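# Sort three grease guns into trays by grease amount

## Task

Find which of the three grease guns contains the most grease and which the least. Place the fullest one entirely inside the blue tray and the emptiest one entirely inside the red tray. Leave the remaining gun resting on the table, touching neither tray's interior and not overhanging the table edge. Every gun must end lying flat on its side. The guns may be picked up and their parts taken off or moved, but each part must finally be back in its proper place on its own gun.

## Robot and tools

Robot: two arms, left_arm and right_arm. Each ends in a five-fingered hand; the left hand mirrors the right. Base positions (scene frame, metres): left_arm (-0.012, +0.312, 0), right_arm (+0.039, -0.353, +0.007), both rotated almost nothing about z.

Frames: the scene frame has its origin at table-top height, halfway between the arms' nominal bases, +z up, +x outward over the table, left_arm on the +y side. Image left/right does not match arm names. Fixed cameras and the table use the scene frame. Each arm's reported hand pose, velocities and targets are in that arm's own base frame. Offsets you send are along the axes of that arm's current Hand target.

Hand point: a spot 0.05 m in front of the palm and 0.15 m out from the wrist face. Its +z runs along the straightened fingers, +y points out of the palm, +x crosses the palm away from the thumb on the right hand (toward the thumb on the left). Straight fingers reach 0.06-0.07 m past the point and sit about 0.06 m behind it (-y). A wrist bracket on the little-finger side sticks out and can strike objects.

Row layout (execute_actions and move): 28 numbers, each in [-1, 1], always both arms. First left_arm's 14, then right_arm's 14. Each block: dx, dy, dz, rx, ry, rz, little, ring, middle, index, thumb_bend, thumb_turn, force_limit, speed. The six pose numbers are an offset, not a pose: measured from the Hand target at the start of the action (or move), never from the previous row; 1.0 equals 0.6 m or 180 degrees; rx, ry, rz form one rotation vector. All zeros re-asks for the current Hand target. The six finger numbers are absolute targets: +1 open/straight, -1 curled; thumb_turn -1 puts the thumb opposite the fingers, +1 beside the palm. force_limit maps -1..+1 to about 0..10 N (0..15 N for the two thumb motors); speed rises from nearly zero at -1 to full at +0.48 and stays full above. There is no 'keep' value: repeat the last hand numbers you sent; if none yet, send hand_measured followed by hand_force_limit and hand_speed.

Tools:
- execute_actions(actions, cameras): actions is a list of actions; each action is 1 to 15 rows, one per 1/30 s step, the last row held if fewer. An empty list returns camera images. cameras: list of names, ["all"], or [] for none.
- move(target, speed, blend, blocking, cameras): target is one row or up to 15 rows, every one an offset from the same starting Hand targets. speed in m/s, 0.002 to 4.3, default 0.25 (turning up to twice that in rad/s); one value or one per target. blend in metres rounds corners between listed targets; 0 stops at each. A move lasts at most 10 s. blocking=false returns after about 0.5 s while motion continues. Hand numbers of the first target are sent at once; later ones on arrival. It does not avoid obstacles or the other arm.
- wait(seconds 0 to 10, cameras): lets time pass holding commands.
- stop(cameras): brakes a running move.
- zoom_image(camera, region): region [x0, y0, x1, y1] in pixels, at most 504 wide and high, on the newest image of that camera.
- show_instructions(): shows reference pages.
- finished_scene(scene): ends the current scene, given its number; irreversible.

Cameras: cam_head_left, cam_head_right, cam_high, cam_left_wrist, cam_right_wrist, each 672x504.

Results: per arm end_effector_position (m) and end_effector_quat_wxyz in base frame, Hand target (last commanded pose after clipping; next offsets start here), joint positions, velocities and torques, and per hand six-value lists in motor order: hand_measured (position on target scale), hand_stopped_by (moving, target, force, stalled, fault), hand_load_n (fingertip load, positive pushing open; a dropped object shows as about 0), plus hand_force_limit and hand_speed. A move adds a 'move:' line: done, off_target, moving, held or fault, and limits such as paced (pose clipped) or held (steps withheld). Joint velocities may read 'within noise'.

Behaviour to expect: the hand often rests 1-3 cm (up to 5 cm) from the command, usually lower, without any contact; send the remainder as a new offset. Each step clips commanded orientation to within 40 degrees of the measured one. Small moves may not start. A blocked arm keeps pushing until commanded back past its hand point.

Gripping: with thumb_turn at -1, the hand holds objects 0.035-0.065 m thick, handles down to about 0.025 m. Close gently with speed -0.94 or lower. To squeeze harder, raise force_limit and send a more-closed target; to loosen, send a more-open one.

Avoid: dropping guns or parts, releasing anything still moving, fast impacts, hard presses on the table or trays, excessive finger loads or fast swings of a load, the two hands touching or one hand gripping the other, paths passing close to an arm's own base, and anything leaving the table. Long holding or stretched reach heats motors: a MOTOR HOT line appears at 85 °C, and at 100 °C the arm faults and drops.

Each tool is called as name(argument=value, ...) on one line, values as JSON.

Reference images:

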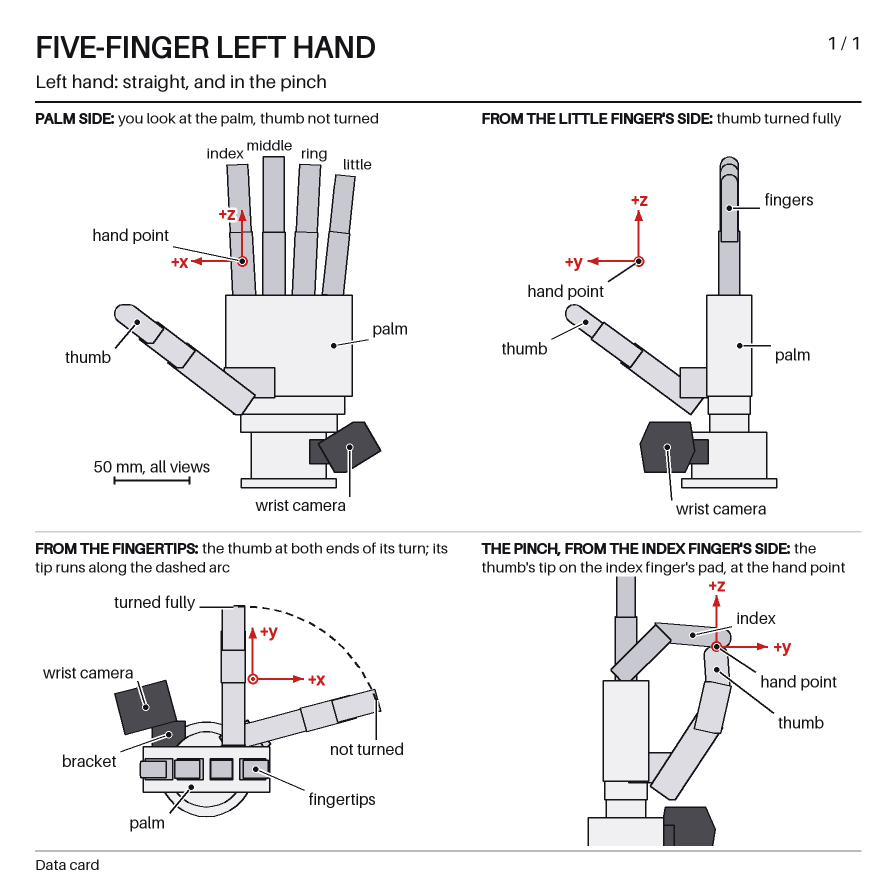

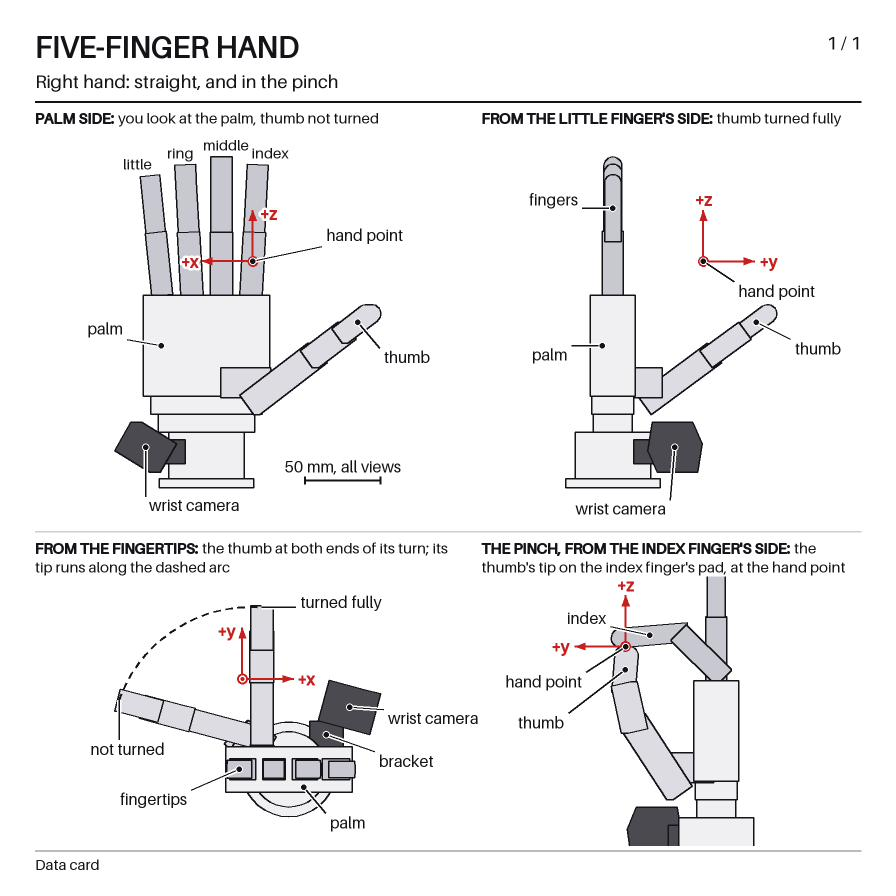

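## Session

execute_actions(actions=[])

Scene clock: 0.00 s.
left_arm: end_effector_position=(+0.2731, -0.5019, +0.2595) hand_measured=(+1.000, +1.000, +1.000, +1.000, +1.000, +1.000) hand_load_n=(+0.0, +0.0, +0.0, +0.0, +0.0, +0.0) hand_stopped_by=(target, target, target, target, target, target) hand_force_limit=0.00 hand_speed=-0.80 end_effector_quat_wxyz=(-0.126, +0.837, -0.483, +0.225) | right_arm: end_effector_position=(+0.7719, -0.1224, +0.2570) hand_measured=(+1.000, +1.000, +1.000, +1.000, +1.000, +1.000) hand_load_n=(+0.0, +0.0, +0.0, +0.0, +0.0, +0.0) hand_stopped_by=(target, target, target, target, target, target) hand_force_limit=0.00 hand_speed=-0.80 end_effector_quat_wxyz=(+0.054, -0.135, +0.725, -0.673)
Joint positions: left_arm=[-1.131 1.573 1.595 -1.347 -0.464 -1.595] | right_arm=[0.076 2.055 1.882 -0.268 1.364 0.327]
Joint velocities: within noise
Joint torques (N m): no reading
Motor temperatures (°C): left_arm=[32 36 29 30 28 31] | right_arm=[33 30 32 31 29 31]
Heat: left arm: hottest shoulder 36 °C; right arm: hottest waist 33 °C.
Hand target: left_arm +0.2757, -0.5075, +0.2725; -0.118, +0.837, -0.480, +0.236 | right_arm +0.7769, -0.1220, +0.2604; +0.058, -0.131, +0.725, -0.674

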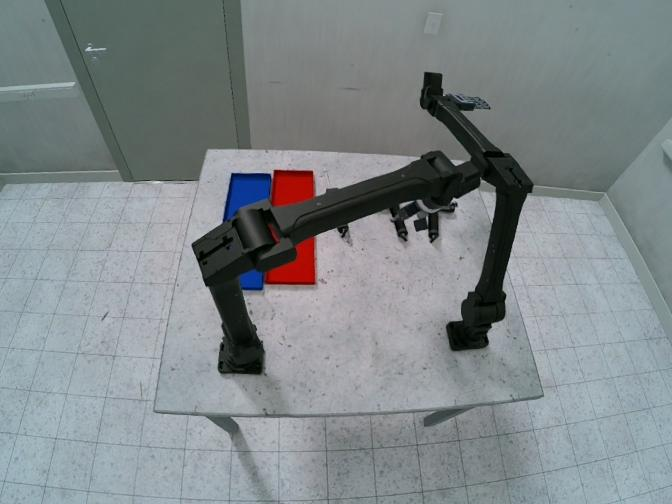

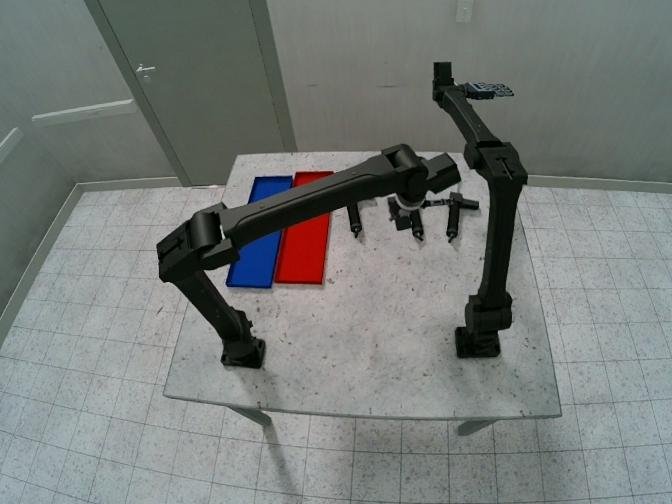

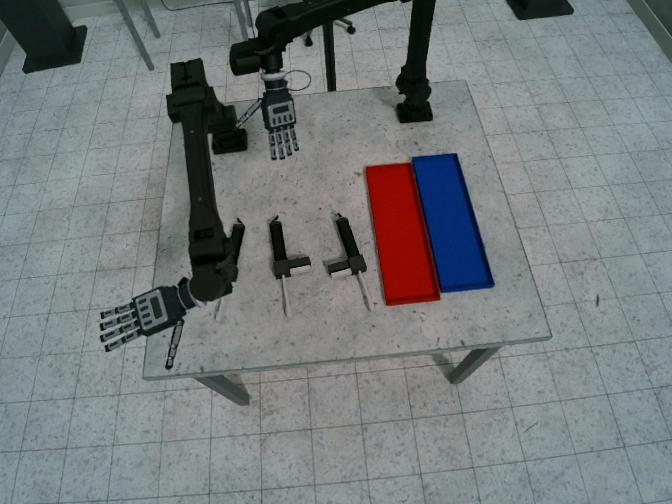

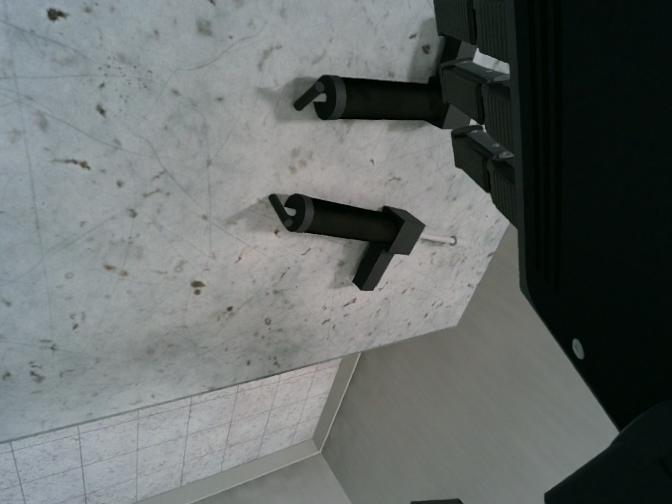

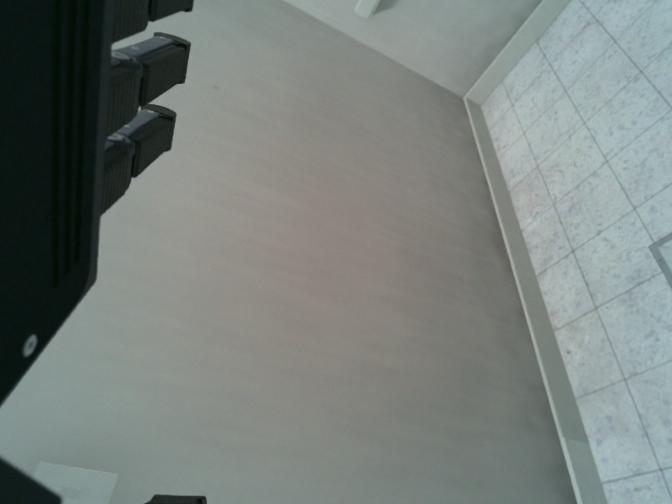

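zoom_image(camera="cam_high", region=[190, 190, 390, 340])

zoom_image(camera="cam_left_wrist", region=[220, 50, 500, 330])

zoom_image(camera="cam_head_right", region=[330, 160, 490, 280])

Scaled by 2.520.

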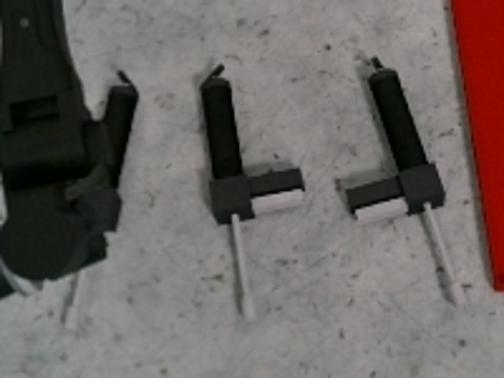

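Scaled by 1.800.

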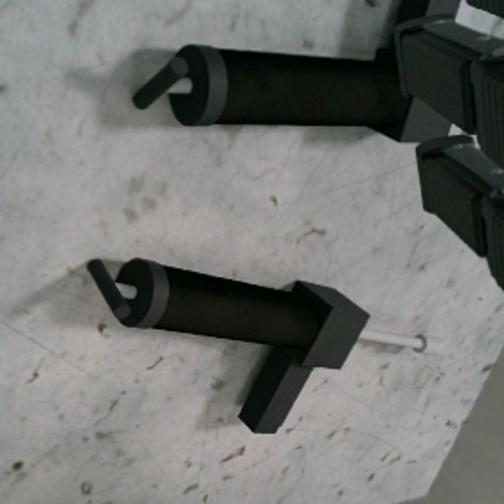

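Scaled by 3.150.

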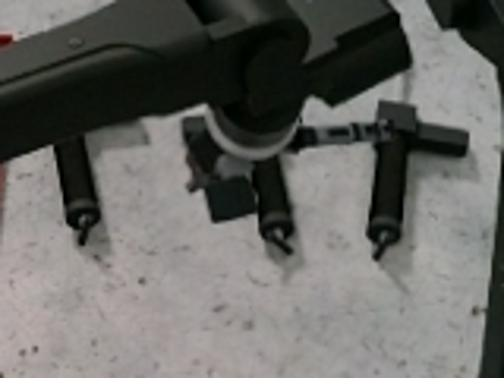

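move(target=[-0.6153,-0.9098,0.1493,0.1096,-0.165,-0.3352,1,1,1,1,1,1,0,-0.8,0.5347,-0.0837,0.5812,-0.018,0.193,0.0166,1,1,1,1,1,1,0,-0.8], cameras=["all"])

Scene clock: 6.17 s.
left_arm: end_effector_position=(+0.5605, +0.0861, +0.3032) hand_measured=(+1.000, +1.000, +1.000, +1.000, +1.000, +1.000) hand_load_n=(+0.0, +0.0, +0.0, +0.0, +0.0, +0.0) hand_stopped_by=(target, target, target, target, target, target) hand_force_limit=0.00 hand_speed=-0.80 end_effector_quat_wxyz=(-0.233, +0.963, +0.080, +0.108) | right_arm: end_effector_position=(+0.5526, -0.5435, +0.3023) hand_measured=(+1.000, +1.000, +1.000, +1.000, +1.000, +1.000) hand_load_n=(+0.0, +0.0, +0.0, +0.0, +0.0, +0.0) hand_stopped_by=(target, target, target, target, target, target) hand_force_limit=0.00 hand_speed=-0.80 end_effector_quat_wxyz=(-0.156, +0.088, +0.732, -0.658)
Joint positions: left_arm=[0.094 1.576 1.716 -1.47 -0.464 -1.585] | right_arm=[-0.542 2.018 1.939 -0.349 1.363 0.305]
Joint torques (N m): left_arm=[-0.91 -9.76 13.63 -0.16 -0.41 -0.2] | right_arm=[-0.21 -18.9 11.45 0.72 0.46 0.03]
Heat: left arm: hottest shoulder 36 °C; right arm: hottest waist 33 °C.
Hand target: left_arm +0.5709, +0.0865, +0.3230; -0.232, +0.961, +0.088, +0.126 | right_arm +0.5659, -0.5465, +0.3097; -0.147, +0.093, +0.731, -0.660
Off the commanded pose: left_arm 0.022 m, 2 deg | right_arm 0.016 m, 1 deg.
move: off_target (left_arm, right_arm)

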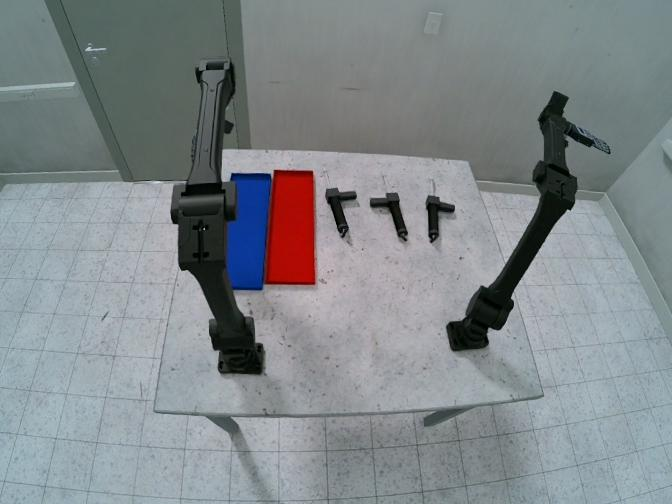

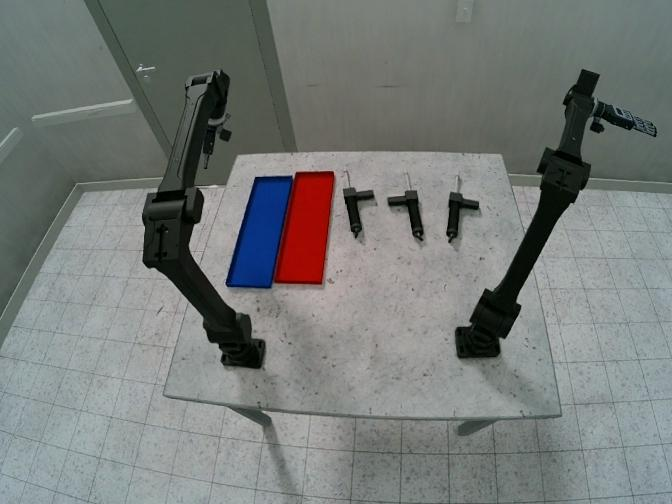

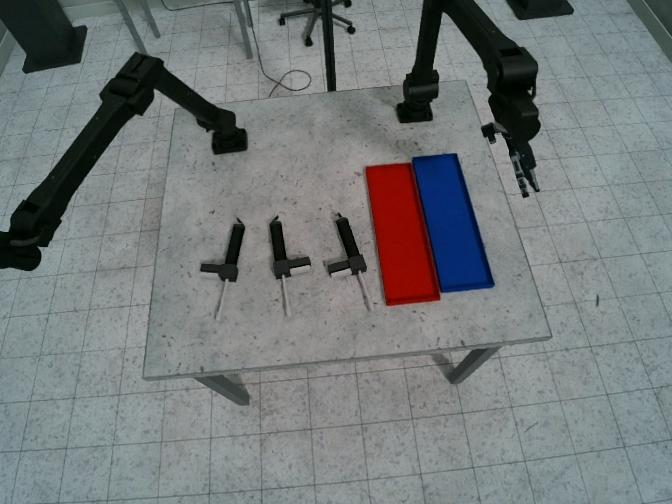

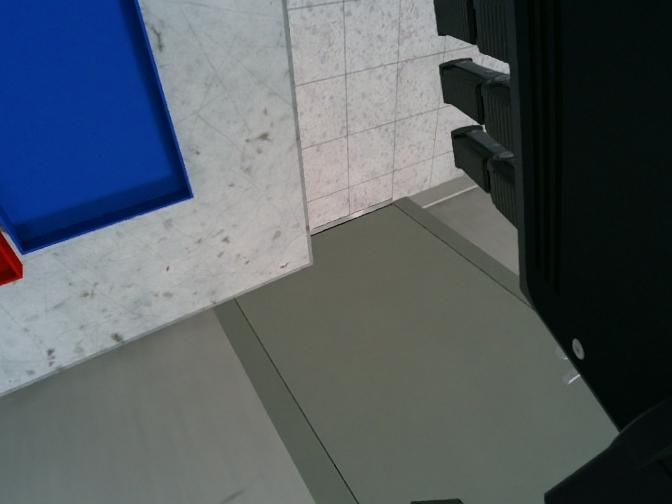

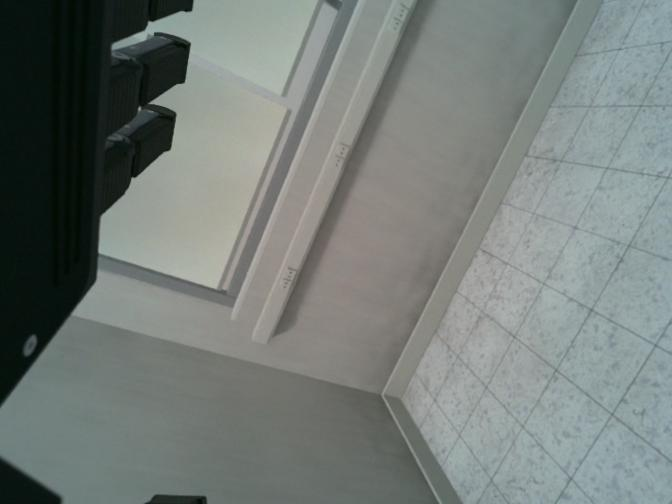

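zoom_image(camera="cam_head_right", region=[335, 160, 485, 250])

zoom_image(camera="cam_high", region=[190, 200, 390, 325])

zoom_image(camera="cam_head_left", region=[315, 165, 475, 255])

Scaled by 3.360.

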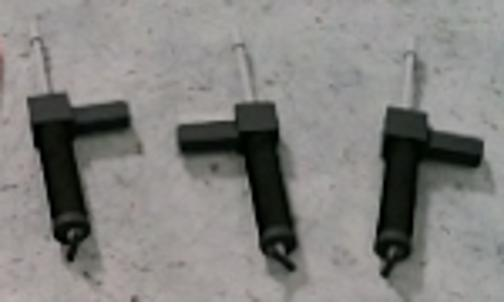

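Scaled by 2.520.

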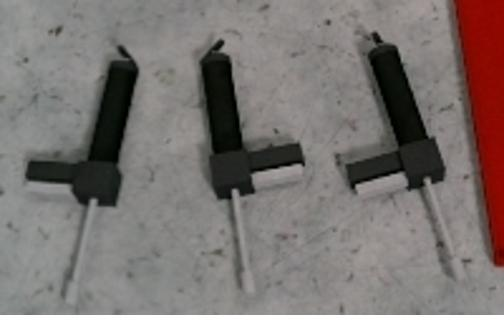

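Scaled by 3.150.

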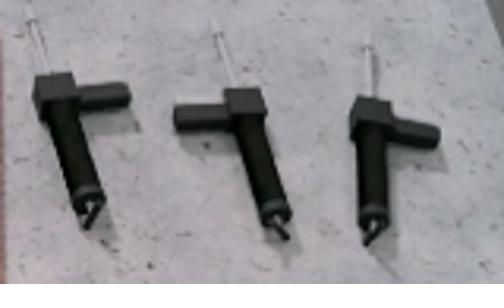

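move(target=[-0.2257,0.3727,-0.2708,-0.0713,0.3723,0.6506,0.3,0.3,0.3,0.3,0.6,-1,0,-0.3,0,0,0,0,0,0,1,1,1,1,1,1,0,-0.8], speed=0.4, cameras=["all"])

Scene clock: 15.67 s.
left_arm: end_effector_position=(+0.4502, -0.1962, +0.3090) hand_measured=(+0.300, +0.300, +0.300, +0.300, +0.600, -1.000) hand_load_n=(+0.0, +0.0, +0.0, +0.0, +0.0, +0.0) hand_stopped_by=(target, target, target, target, target, target) hand_force_limit=0.00 hand_speed=-0.30 end_effector_quat_wxyz=(+0.132, -0.408, +0.853, -0.298) | right_arm: end_effector_position=(+0.5527, -0.5435, +0.3024) hand_measured=(+1.000, +1.000, +1.000, +1.000, +1.000, +1.000) hand_load_n=(+0.0, +0.0, +0.0, +0.0, +0.0, +0.0) hand_stopped_by=(target, target, target, target, target, target) hand_force_limit=0.00 hand_speed=-0.80 end_effector_quat_wxyz=(-0.156, +0.088, +0.731, -0.658)
Joint positions: left_arm=[-0.289 1.367 1.482 -1.066 0.254 0.309] | right_arm=[-0.542 2.018 1.94 -0.349 1.363 0.305]
Joint torques (N m): left_arm=[-1.14 -7.82 14.37 0.47 0.27 0.02] | right_arm=[-0.26 -18.9 11.45 0.59 0.46 0.05]
Heat: left arm: hottest shoulder 36 °C; right arm: hottest elbow 35 °C.
Hand target: left_arm +0.4600, -0.2007, +0.3299; +0.144, -0.396, +0.852, -0.309 | right_arm +0.5659, -0.5465, +0.3098; -0.147, +0.093, +0.731, -0.660
Off the commanded pose: left_arm 0.023 m, 2 deg | right_arm 0.015 m, 1 deg.
move: off_target (left_arm, right_arm)

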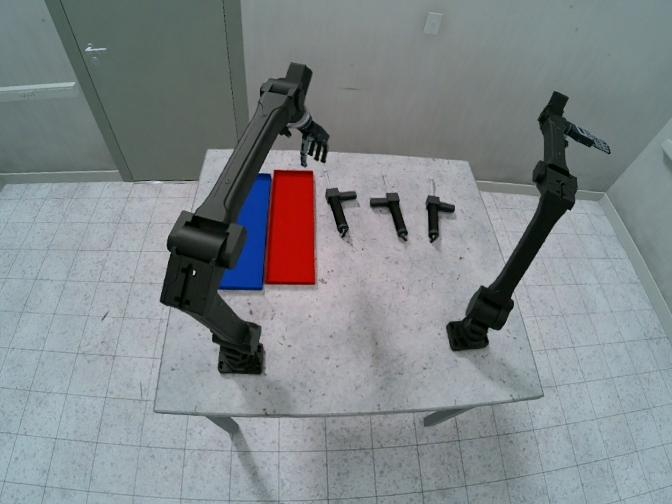

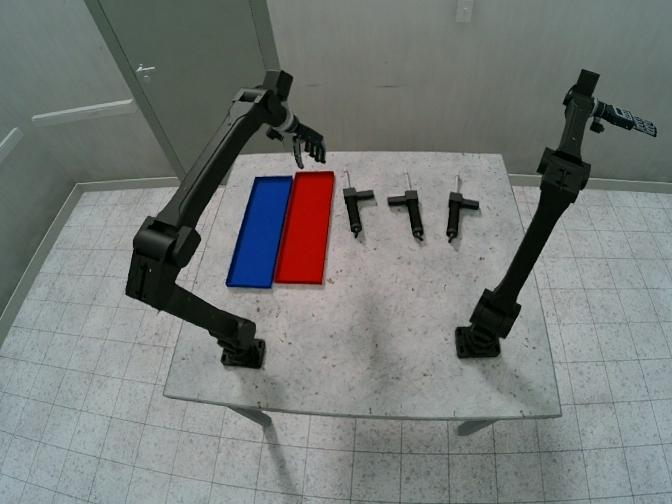

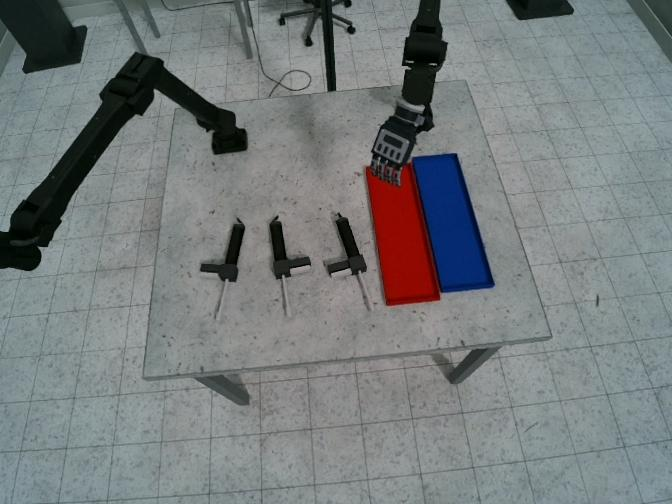

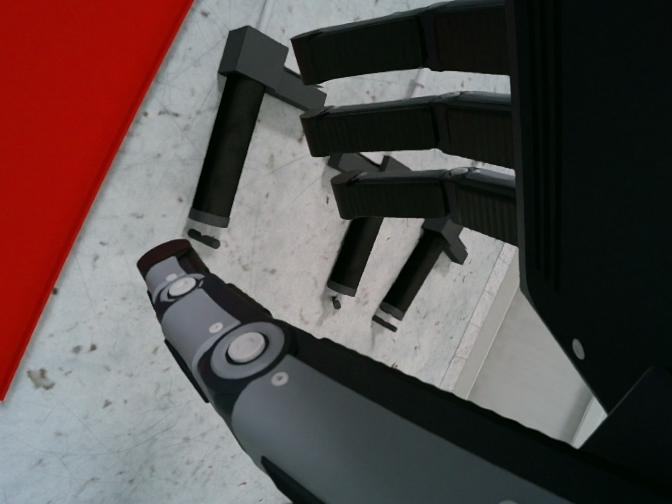

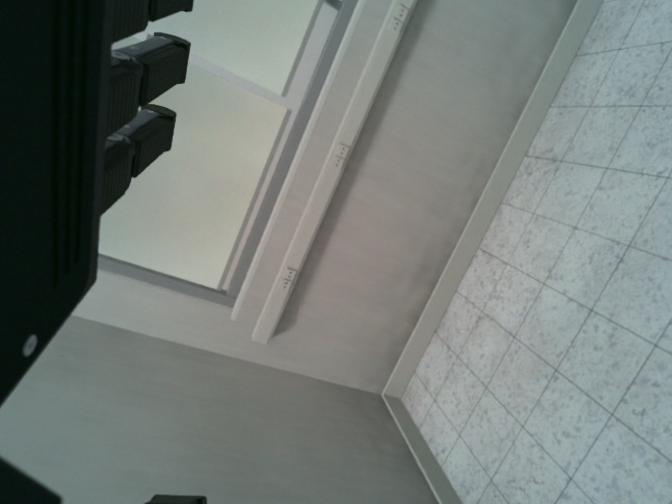

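move(target=[0.363,-0.0726,0.3873,0.1058,0.1839,0.1544,0.3,0.3,0.3,0.3,0.6,-1,0,-0.3,0,0,0,0,0,0,1,1,1,1,1,1,0,-0.8], speed=0.25, cameras=["all"])

Scene clock: 18.40 s.
left_arm: end_effector_position=(+0.4425, -0.4718, +0.1532) hand_measured=(+0.300, +0.300, +0.300, +0.300, +0.600, -1.000) hand_load_n=(+0.0, +0.0, +0.0, +0.0, +0.0, +0.0) hand_stopped_by=(target, target, target, target, target, target) hand_force_limit=0.00 hand_speed=-0.30 end_effector_quat_wxyz=(+0.006, -0.071, +0.875, -0.479) | right_arm: end_effector_position=(+0.5527, -0.5435, +0.3024) hand_measured=(+1.000, +1.000, +1.000, +1.000, +1.000, +1.000) hand_load_n=(+0.0, +0.0, +0.0, +0.0, +0.0, +0.0) hand_stopped_by=(target, target, target, target, target, target) hand_force_limit=0.00 hand_speed=-0.80 end_effector_quat_wxyz=(-0.156, +0.088, +0.731, -0.658)
Joint positions: left_arm=[-0.627 1.766 1.419 -0.426 0.684 0.485] | right_arm=[-0.542 2.018 1.94 -0.349 1.363 0.305]
Joint torques (N m): left_arm=[-0.85 -12.92 13.86 1.51 0.51 0.05] | right_arm=[-0.26 -18.96 11.45 0.59 0.46 0.05]
Heat: left arm: hottest shoulder 36 °C; right arm: hottest elbow 36 °C.
Hand target: left_arm +0.4595, -0.4847, +0.1793; +0.030, -0.052, +0.865, -0.498 | right_arm +0.5659, -0.5465, +0.3098; -0.147, +0.093, +0.731, -0.660
Off the commanded pose: left_arm 0.034 m, 4 deg | right_arm 0.015 m, 1 deg.
move: off_target (left_arm, right_arm)

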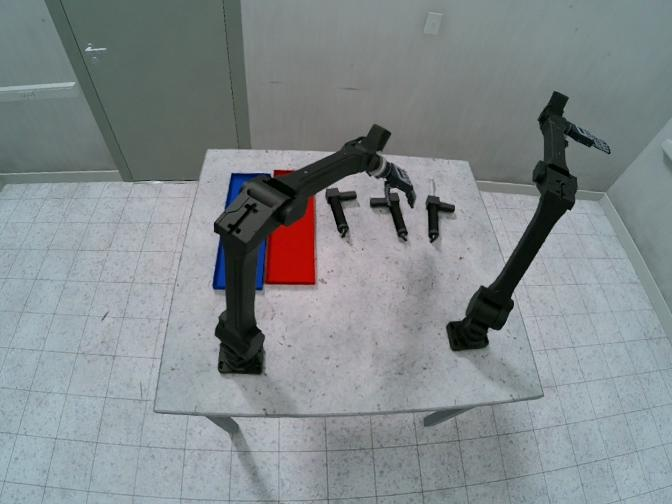

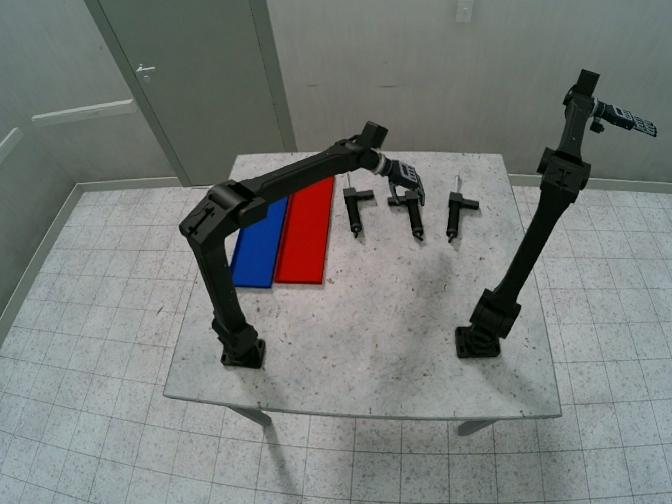

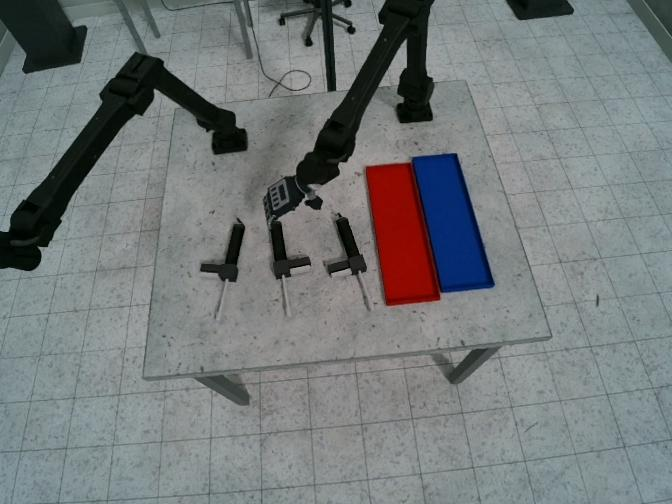

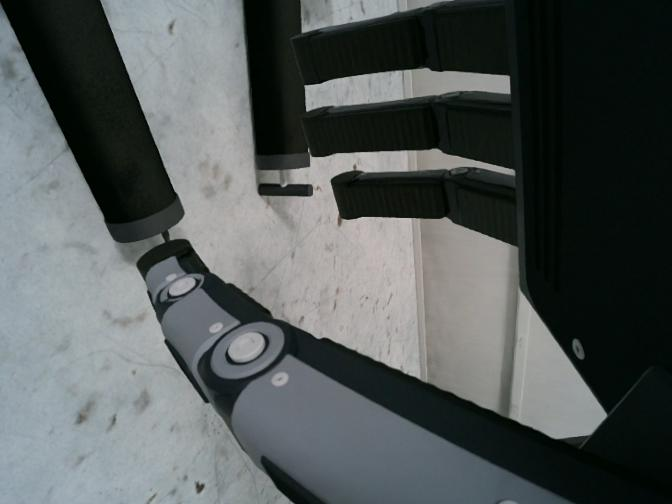

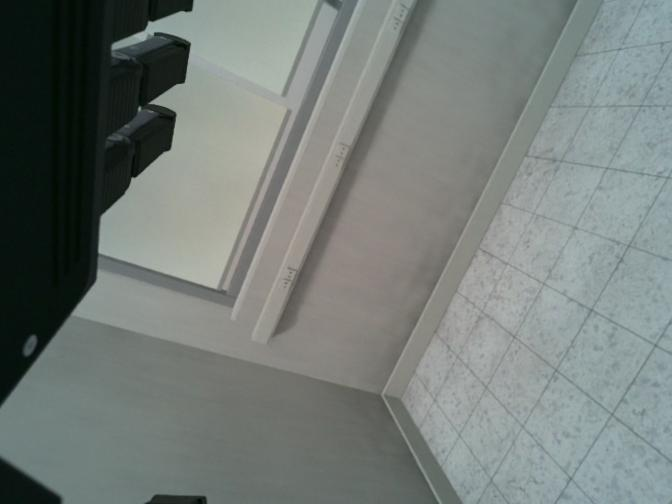

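move(target=[-0.0263,0.0927,0.0828,0,0,0,0.3,0.3,0.3,0.3,0.6,-1,0,-0.3,0,0,0,0,0,0,1,1,1,1,1,1,0,-0.8], speed=0.15, cameras=["cam_head_right","cam_high","cam_left_wrist"])

Scene clock: 20.10 s.
left_arm: end_effector_position=(+0.4660, -0.4889, +0.0916) hand_measured=(+0.300, +0.300, +0.300, +0.300, +0.600, -1.000) hand_load_n=(+0.0, +0.0, +0.0, +0.0, +0.0, +0.0) hand_stopped_by=(target, target, target, target, target, target) hand_force_limit=0.00 hand_speed=-0.30 end_effector_quat_wxyz=(+0.014, -0.066, +0.872, -0.485) | right_arm: end_effector_position=(+0.5527, -0.5435, +0.3024) hand_measured=(+1.000, +1.000, +1.000, +1.000, +1.000, +1.000) hand_load_n=(+0.0, +0.0, +0.0, +0.0, +0.0, +0.0) hand_stopped_by=(target, target, target, target, target, target) hand_force_limit=0.00 hand_speed=-0.80 end_effector_quat_wxyz=(-0.156, +0.088, +0.731, -0.658)
Joint positions: left_arm=[-0.627 1.892 1.419 -0.279 0.685 0.486] | right_arm=[-0.542 2.018 1.94 -0.349 1.363 0.305]
Joint torques (N m): left_arm=[-0.85 -13.86 11.19 1.63 0.47 0.03] | right_arm=[-0.26 -18.9 11.45 0.59 0.46 0.05]
Heat: left arm: hottest shoulder 36 °C; right arm: hottest elbow 36 °C.
Hand target: left_arm +0.4769, -0.4978, +0.1064; +0.030, -0.052, +0.865, -0.498 | right_arm +0.5659, -0.5465, +0.3098; -0.147, +0.093, +0.731, -0.660
Off the commanded pose: left_arm 0.020 m, 3 deg | right_arm 0.015 m, 1 deg.
move: off_target (left_arm, right_arm)
Images, in order (width x height): cam_head_right 672x504, cam_high 672x504, cam_left_wrist 672x504.

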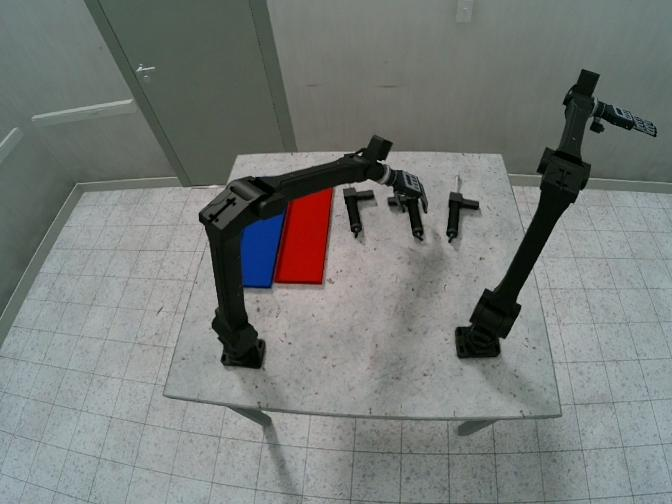

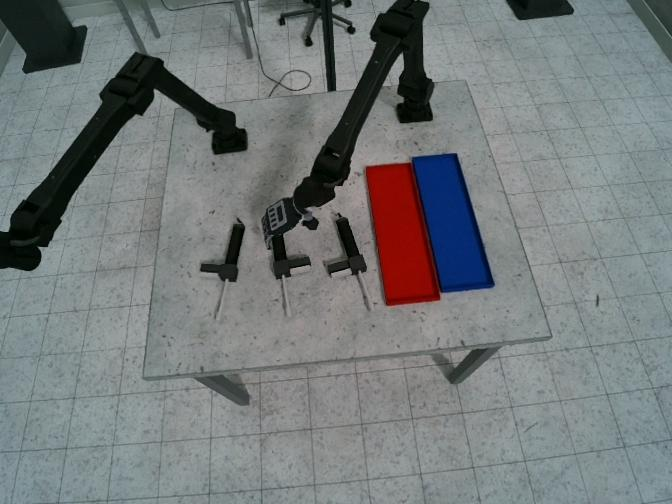

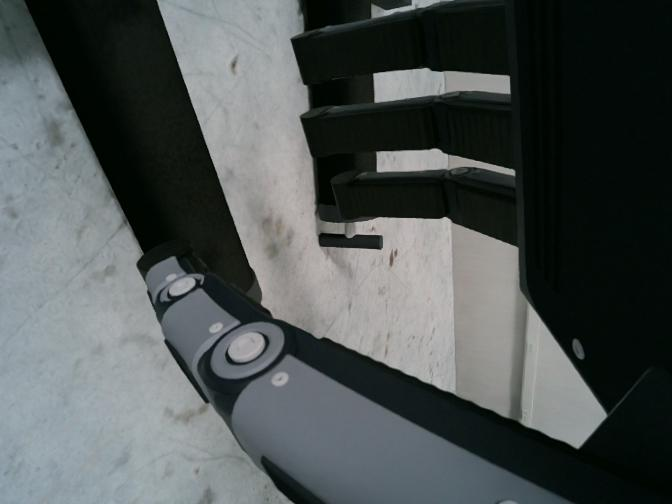

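zoom_image(camera="cam_high", region=[200, 160, 380, 320])

zoom_image(camera="cam_head_right", region=[330, 150, 490, 260])

Scaled by 2.800.

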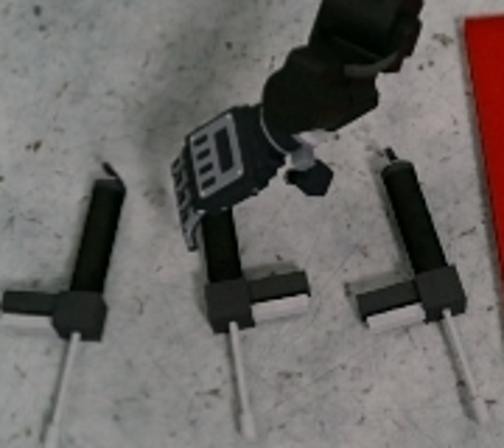

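Scaled by 3.150.

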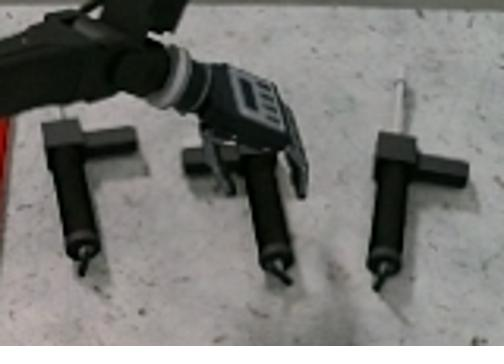

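move(target=[0.0025,0.0902,0.044,0,0,0,0.3,0.3,0.3,0.3,0.6,-1,0,-0.3,0,0,0,0,0,0,1,1,1,1,1,1,0,-0.8], speed=0.08, cameras=["cam_head_right","cam_high","cam_left_wrist"])

zoom_image(camera="cam_head_right", region=[330, 150, 490, 260])

Scene clock: 21.83 s.
left_arm: end_effector_position=(+0.4713, -0.4929, +0.0475) hand_measured=(+0.300, +0.300, +0.300, +0.300, +0.600, -1.000) hand_load_n=(+0.0, +0.0, +0.0, +0.0, +0.0, +0.0) hand_stopped_by=(target, target, target, target, target, target) hand_force_limit=0.00 hand_speed=-0.30 end_effector_quat_wxyz=(+0.024, -0.059, +0.867, -0.494) | right_arm: end_effector_position=(+0.5527, -0.5435, +0.3024) hand_measured=(+1.000, +1.000, +1.000, +1.000, +1.000, +1.000) hand_load_n=(+0.0, +0.0, +0.0, +0.0, +0.0, -0.5) hand_stopped_by=(target, target, target, target, target, target) hand_force_limit=0.00 hand_speed=-0.80 end_effector_quat_wxyz=(-0.156, +0.088, +0.731, -0.658)
Joint positions: left_arm=[-0.627 1.955 1.375 -0.14 0.687 0.488] | right_arm=[-0.542 2.018 1.94 -0.349 1.363 0.305]
Joint torques (N m): left_arm=[-0.85 -13.45 8.38 1.59 0.5 0.02] | right_arm=[-0.26 -18.9 11.47 0.59 0.46 0.05]
Motor temperatures (°C): left_arm=[32 37 32 30 29 31] | right_arm=[33 33 37 31 29 31]
Heat: left arm: hottest shoulder 37 °C; right arm: hottest elbow 37 °C.
Hand target: left_arm +0.4748, -0.4936, +0.0461; +0.030, -0.052, +0.865, -0.498 | right_arm +0.5659, -0.5465, +0.3098; -0.147, +0.093, +0.731, -0.660
Off the commanded pose: left_arm 0.004 m, 1 deg | right_arm 0.015 m, 1 deg.
move: off_target (right_arm)
Images, in order (width x height): cam_head_right 672x504, cam_high 672x504, cam_left_wrist 672x504.

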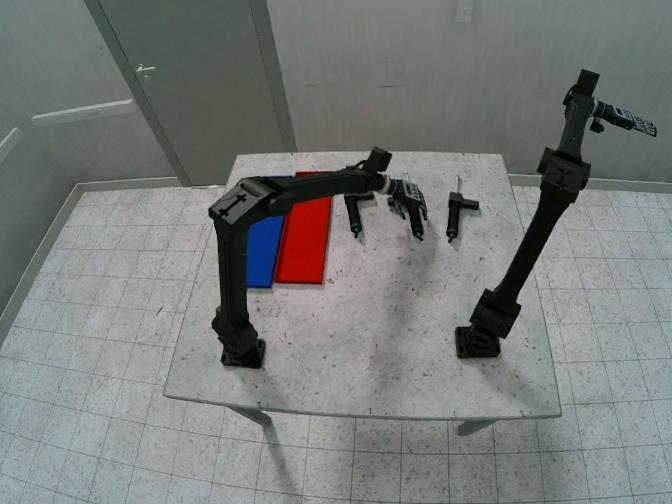

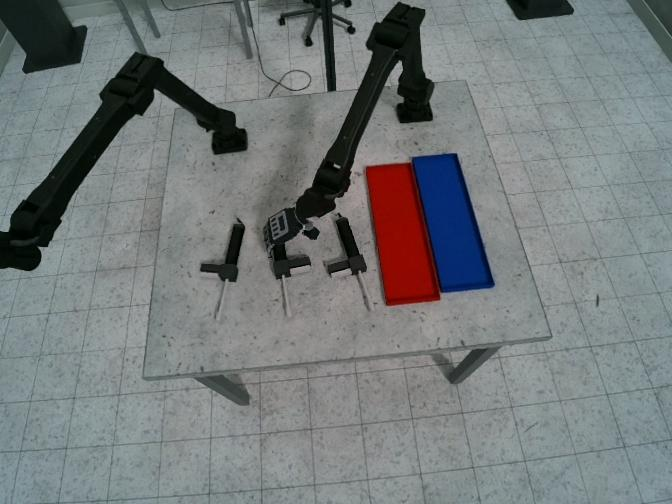

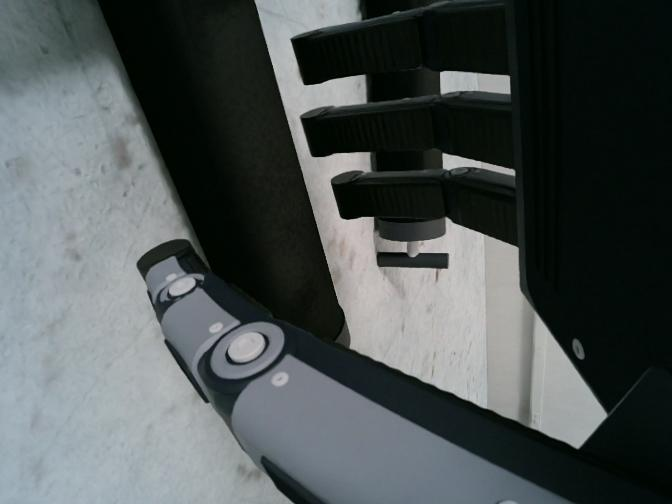

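Scaled by 3.150.

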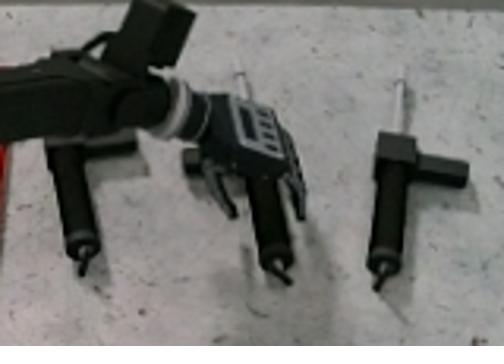

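move(target=[0,0.0231,0.0133,0,0,0,0.3,0.3,0.3,0.3,0.6,-1,0,-0.3,0,0,0,0,0,0,1,1,1,1,1,1,0,-0.8], speed=0.05, cameras=["cam_left_wrist"])

Scene clock: 23.80 s.
left_arm: end_effector_position=(+0.4720, -0.4934, +0.0337) hand_measured=(+0.300, +0.300, +0.300, +0.300, +0.600, -1.000) hand_load_n=(+0.0, +0.0, +0.0, +0.0, +0.0, +0.0) hand_stopped_by=(target, target, target, target, target, target) hand_force_limit=0.00 hand_speed=-0.30 end_effector_quat_wxyz=(+0.025, -0.058, +0.866, -0.495) | right_arm: end_effector_position=(+0.5527, -0.5435, +0.3024) hand_measured=(+1.000, +1.000, +1.000, +1.000, +1.000, +1.000) hand_load_n=(+0.0, +0.0, +0.0, +0.0, +0.0, +0.0) hand_stopped_by=(target, target, target, target, target, target) hand_force_limit=0.00 hand_speed=-0.80 end_effector_quat_wxyz=(-0.156, +0.088, +0.731, -0.658)
Joint positions: left_arm=[-0.627 1.976 1.365 -0.105 0.687 0.488] | right_arm=[-0.542 2.018 1.94 -0.349 1.363 0.305]
Joint torques (N m): left_arm=[-0.26 -13.86 8.08 1.51 0.49 0.05] | right_arm=[-0.21 -18.9 11.47 0.61 0.46 0.05]
Heat: left arm: hottest shoulder 37 °C; right arm: hottest elbow 37 °C.
Hand target: left_arm +0.4749, -0.4936, +0.0302; +0.030, -0.052, +0.865, -0.498 | right_arm +0.5659, -0.5465, +0.3098; -0.147, +0.093, +0.731, -0.660
Off the commanded pose: left_arm 0.005 m, 1 deg | right_arm 0.015 m, 1 deg.
move: off_target (right_arm)
Images, in order (width x height): cam_left_wrist 672x504.

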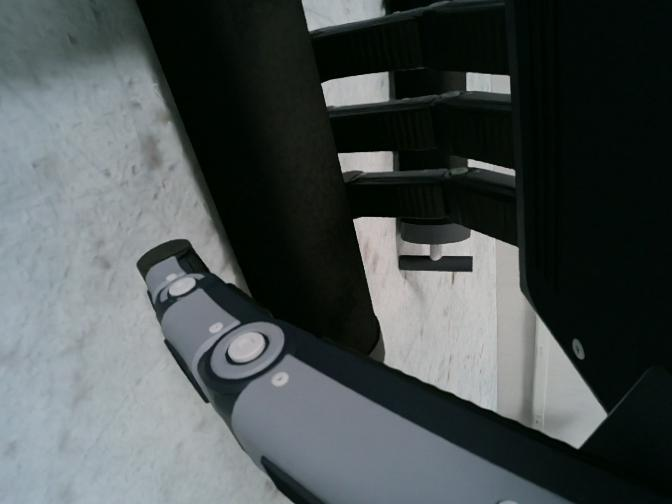

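execute_actions(actions=[[[0,0,0,0,0,0,-0.4,-0.4,-0.4,-0.4,-0.4,-1,0,-0.85,0,0,0,0,0,0,1,1,1,1,1,1,0,-0.8]]])

wait(seconds=2, cameras=["cam_head_right","cam_high","cam_left_wrist"])

zoom_image(camera="cam_head_right", region=[330, 150, 490, 260])

Scene clock: 24.87 s.
left_arm: end_effector_position=(+0.4717, -0.4942, +0.0342) hand_measured=(+0.038, +0.108, +0.080, +0.040, +0.490, -1.000) hand_load_n=(+5.0, +0.0, +0.5, +7.0, +10.5, +4.0) hand_stopped_by=(force, force, force, force, force, target) hand_force_limit=0.00 hand_speed=-0.85 end_effector_quat_wxyz=(+0.025, -0.055, +0.866, -0.497) | right_arm: end_effector_position=(+0.5527, -0.5435, +0.3024) hand_measured=(+1.000, +1.000, +1.000, +1.000, +1.000, +1.000) hand_load_n=(+0.0, +0.0, +0.0, +0.0, +0.0, -0.5) hand_stopped_by=(target, target, target, target, target, target) hand_force_limit=0.00 hand_speed=-0.80 end_effector_quat_wxyz=(-0.156, +0.088, +0.731, -0.658)
Joint positions: left_arm=[-0.627 1.977 1.365 -0.102 0.691 0.491] | right_arm=[-0.542 2.018 1.94 -0.349 1.363 0.305]
Joint torques (N m): left_arm=[-0.62 -13.86 7.98 1.51 0.31 -0.02] | right_arm=[-0.26 -18.84 11.45 0.59 0.46 0.04]
Heat: left arm: hottest shoulder 37 °C; right arm: hottest elbow 37 °C.
Hand target: left_arm +0.4748, -0.4936, +0.0302; +0.030, -0.052, +0.865, -0.498 | right_arm +0.5659, -0.5465, +0.3098; -0.147, +0.093, +0.731, -0.660
Off the commanded pose: left_arm 0.005 m, 1 deg | right_arm 0.015 m, 1 deg.
Step readings (end_effector_position of left_arm | right_arm):
0: (+0.4720, -0.4934, +0.0337) | (+0.5527, -0.5435, +0.3024)
1: (+0.4720, -0.4934, +0.0337) | (+0.5527, -0.5435, +0.3024)
2: (+0.4720, -0.4934, +0.0337) | (+0.5527, -0.5435, +0.3024)
4: (+0.4720, -0.4934, +0.0337) | (+0.5527, -0.5435, +0.3024)
8: (+0.4720, -0.4935, +0.0338) | (+0.5527, -0.5435, +0.3024)
15: (+0.4716, -0.4940, +0.0342) | (+0.5527, -0.5435, +0.3024)

Scene clock: 26.87 s.
left_arm: end_effector_position=(+0.4717, -0.4942, +0.0342) hand_measured=(+0.038, +0.108, +0.080, +0.040, +0.490, -1.000) hand_load_n=(+5.0, +0.0, +0.0, +7.0, +11.0, +4.5) hand_stopped_by=(force, force, force, force, force, target) hand_force_limit=0.00 hand_speed=-0.85 end_effector_quat_wxyz=(+0.025, -0.055, +0.866, -0.497) | right_arm: end_effector_position=(+0.5527, -0.5435, +0.3024) hand_measured=(+1.000, +1.000, +1.000, +1.000, +1.000, +1.000) hand_load_n=(+0.0, +0.0, +0.0, -0.5, +0.0, +0.0) hand_stopped_by=(target, target, target, target, target, target) hand_force_limit=0.00 hand_speed=-0.80 end_effector_quat_wxyz=(-0.156, +0.088, +0.731, -0.658)
Joint positions: left_arm=[-0.627 1.977 1.365 -0.102 0.691 0.491] | right_arm=[-0.542 2.018 1.94 -0.349 1.363 0.305]
Joint torques (N m): left_arm=[-0.79 -13.63 8.06 1.43 0.32 -0.01] | right_arm=[-0.21 -18.9 11.45 0.58 0.46 0.05]
Heat: left arm: hottest shoulder 37 °C; right arm: hottest elbow 38 °C.
Hand target: left_arm +0.4748, -0.4936, +0.0302; +0.030, -0.052, +0.865, -0.498 | right_arm +0.5659, -0.5465, +0.3098; -0.147, +0.093, +0.731, -0.660
Off the commanded pose: left_arm 0.005 m, 1 deg | right_arm 0.015 m, 1 deg.
wait: 2.00 s; at rest by 0.17 s
Images, in order (width x height): cam_head_right 672x504, cam_high 672x504, cam_left_wrist 672x504.

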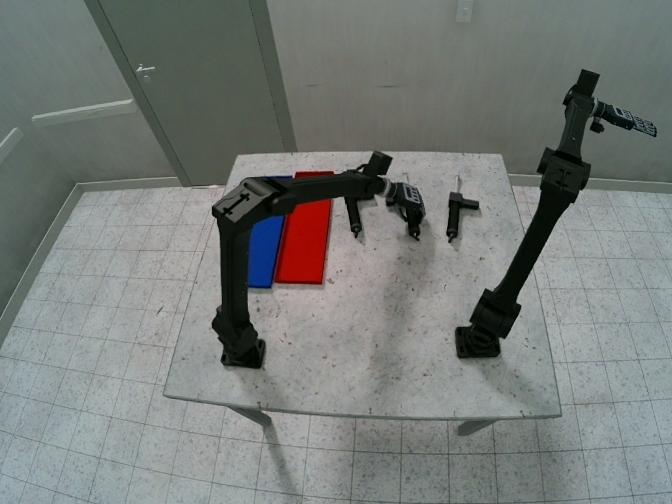

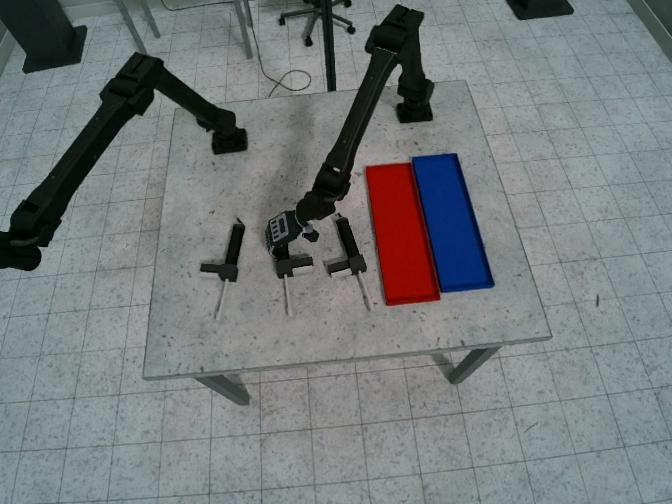

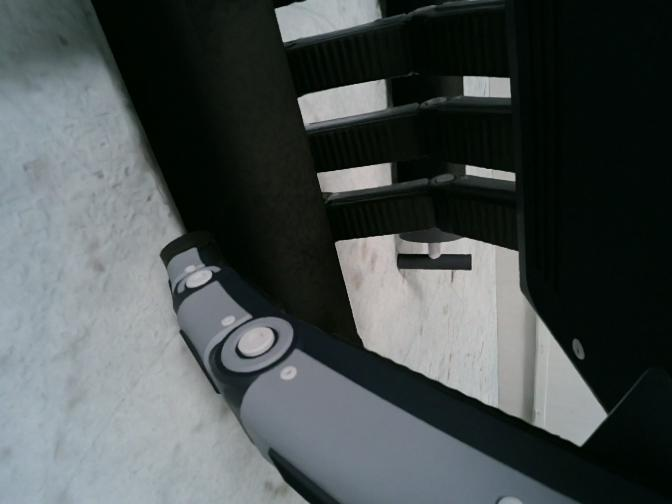

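Scaled by 3.150.

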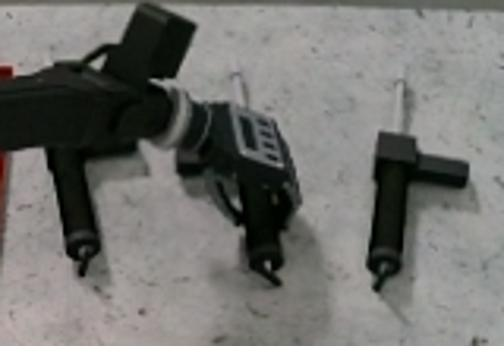

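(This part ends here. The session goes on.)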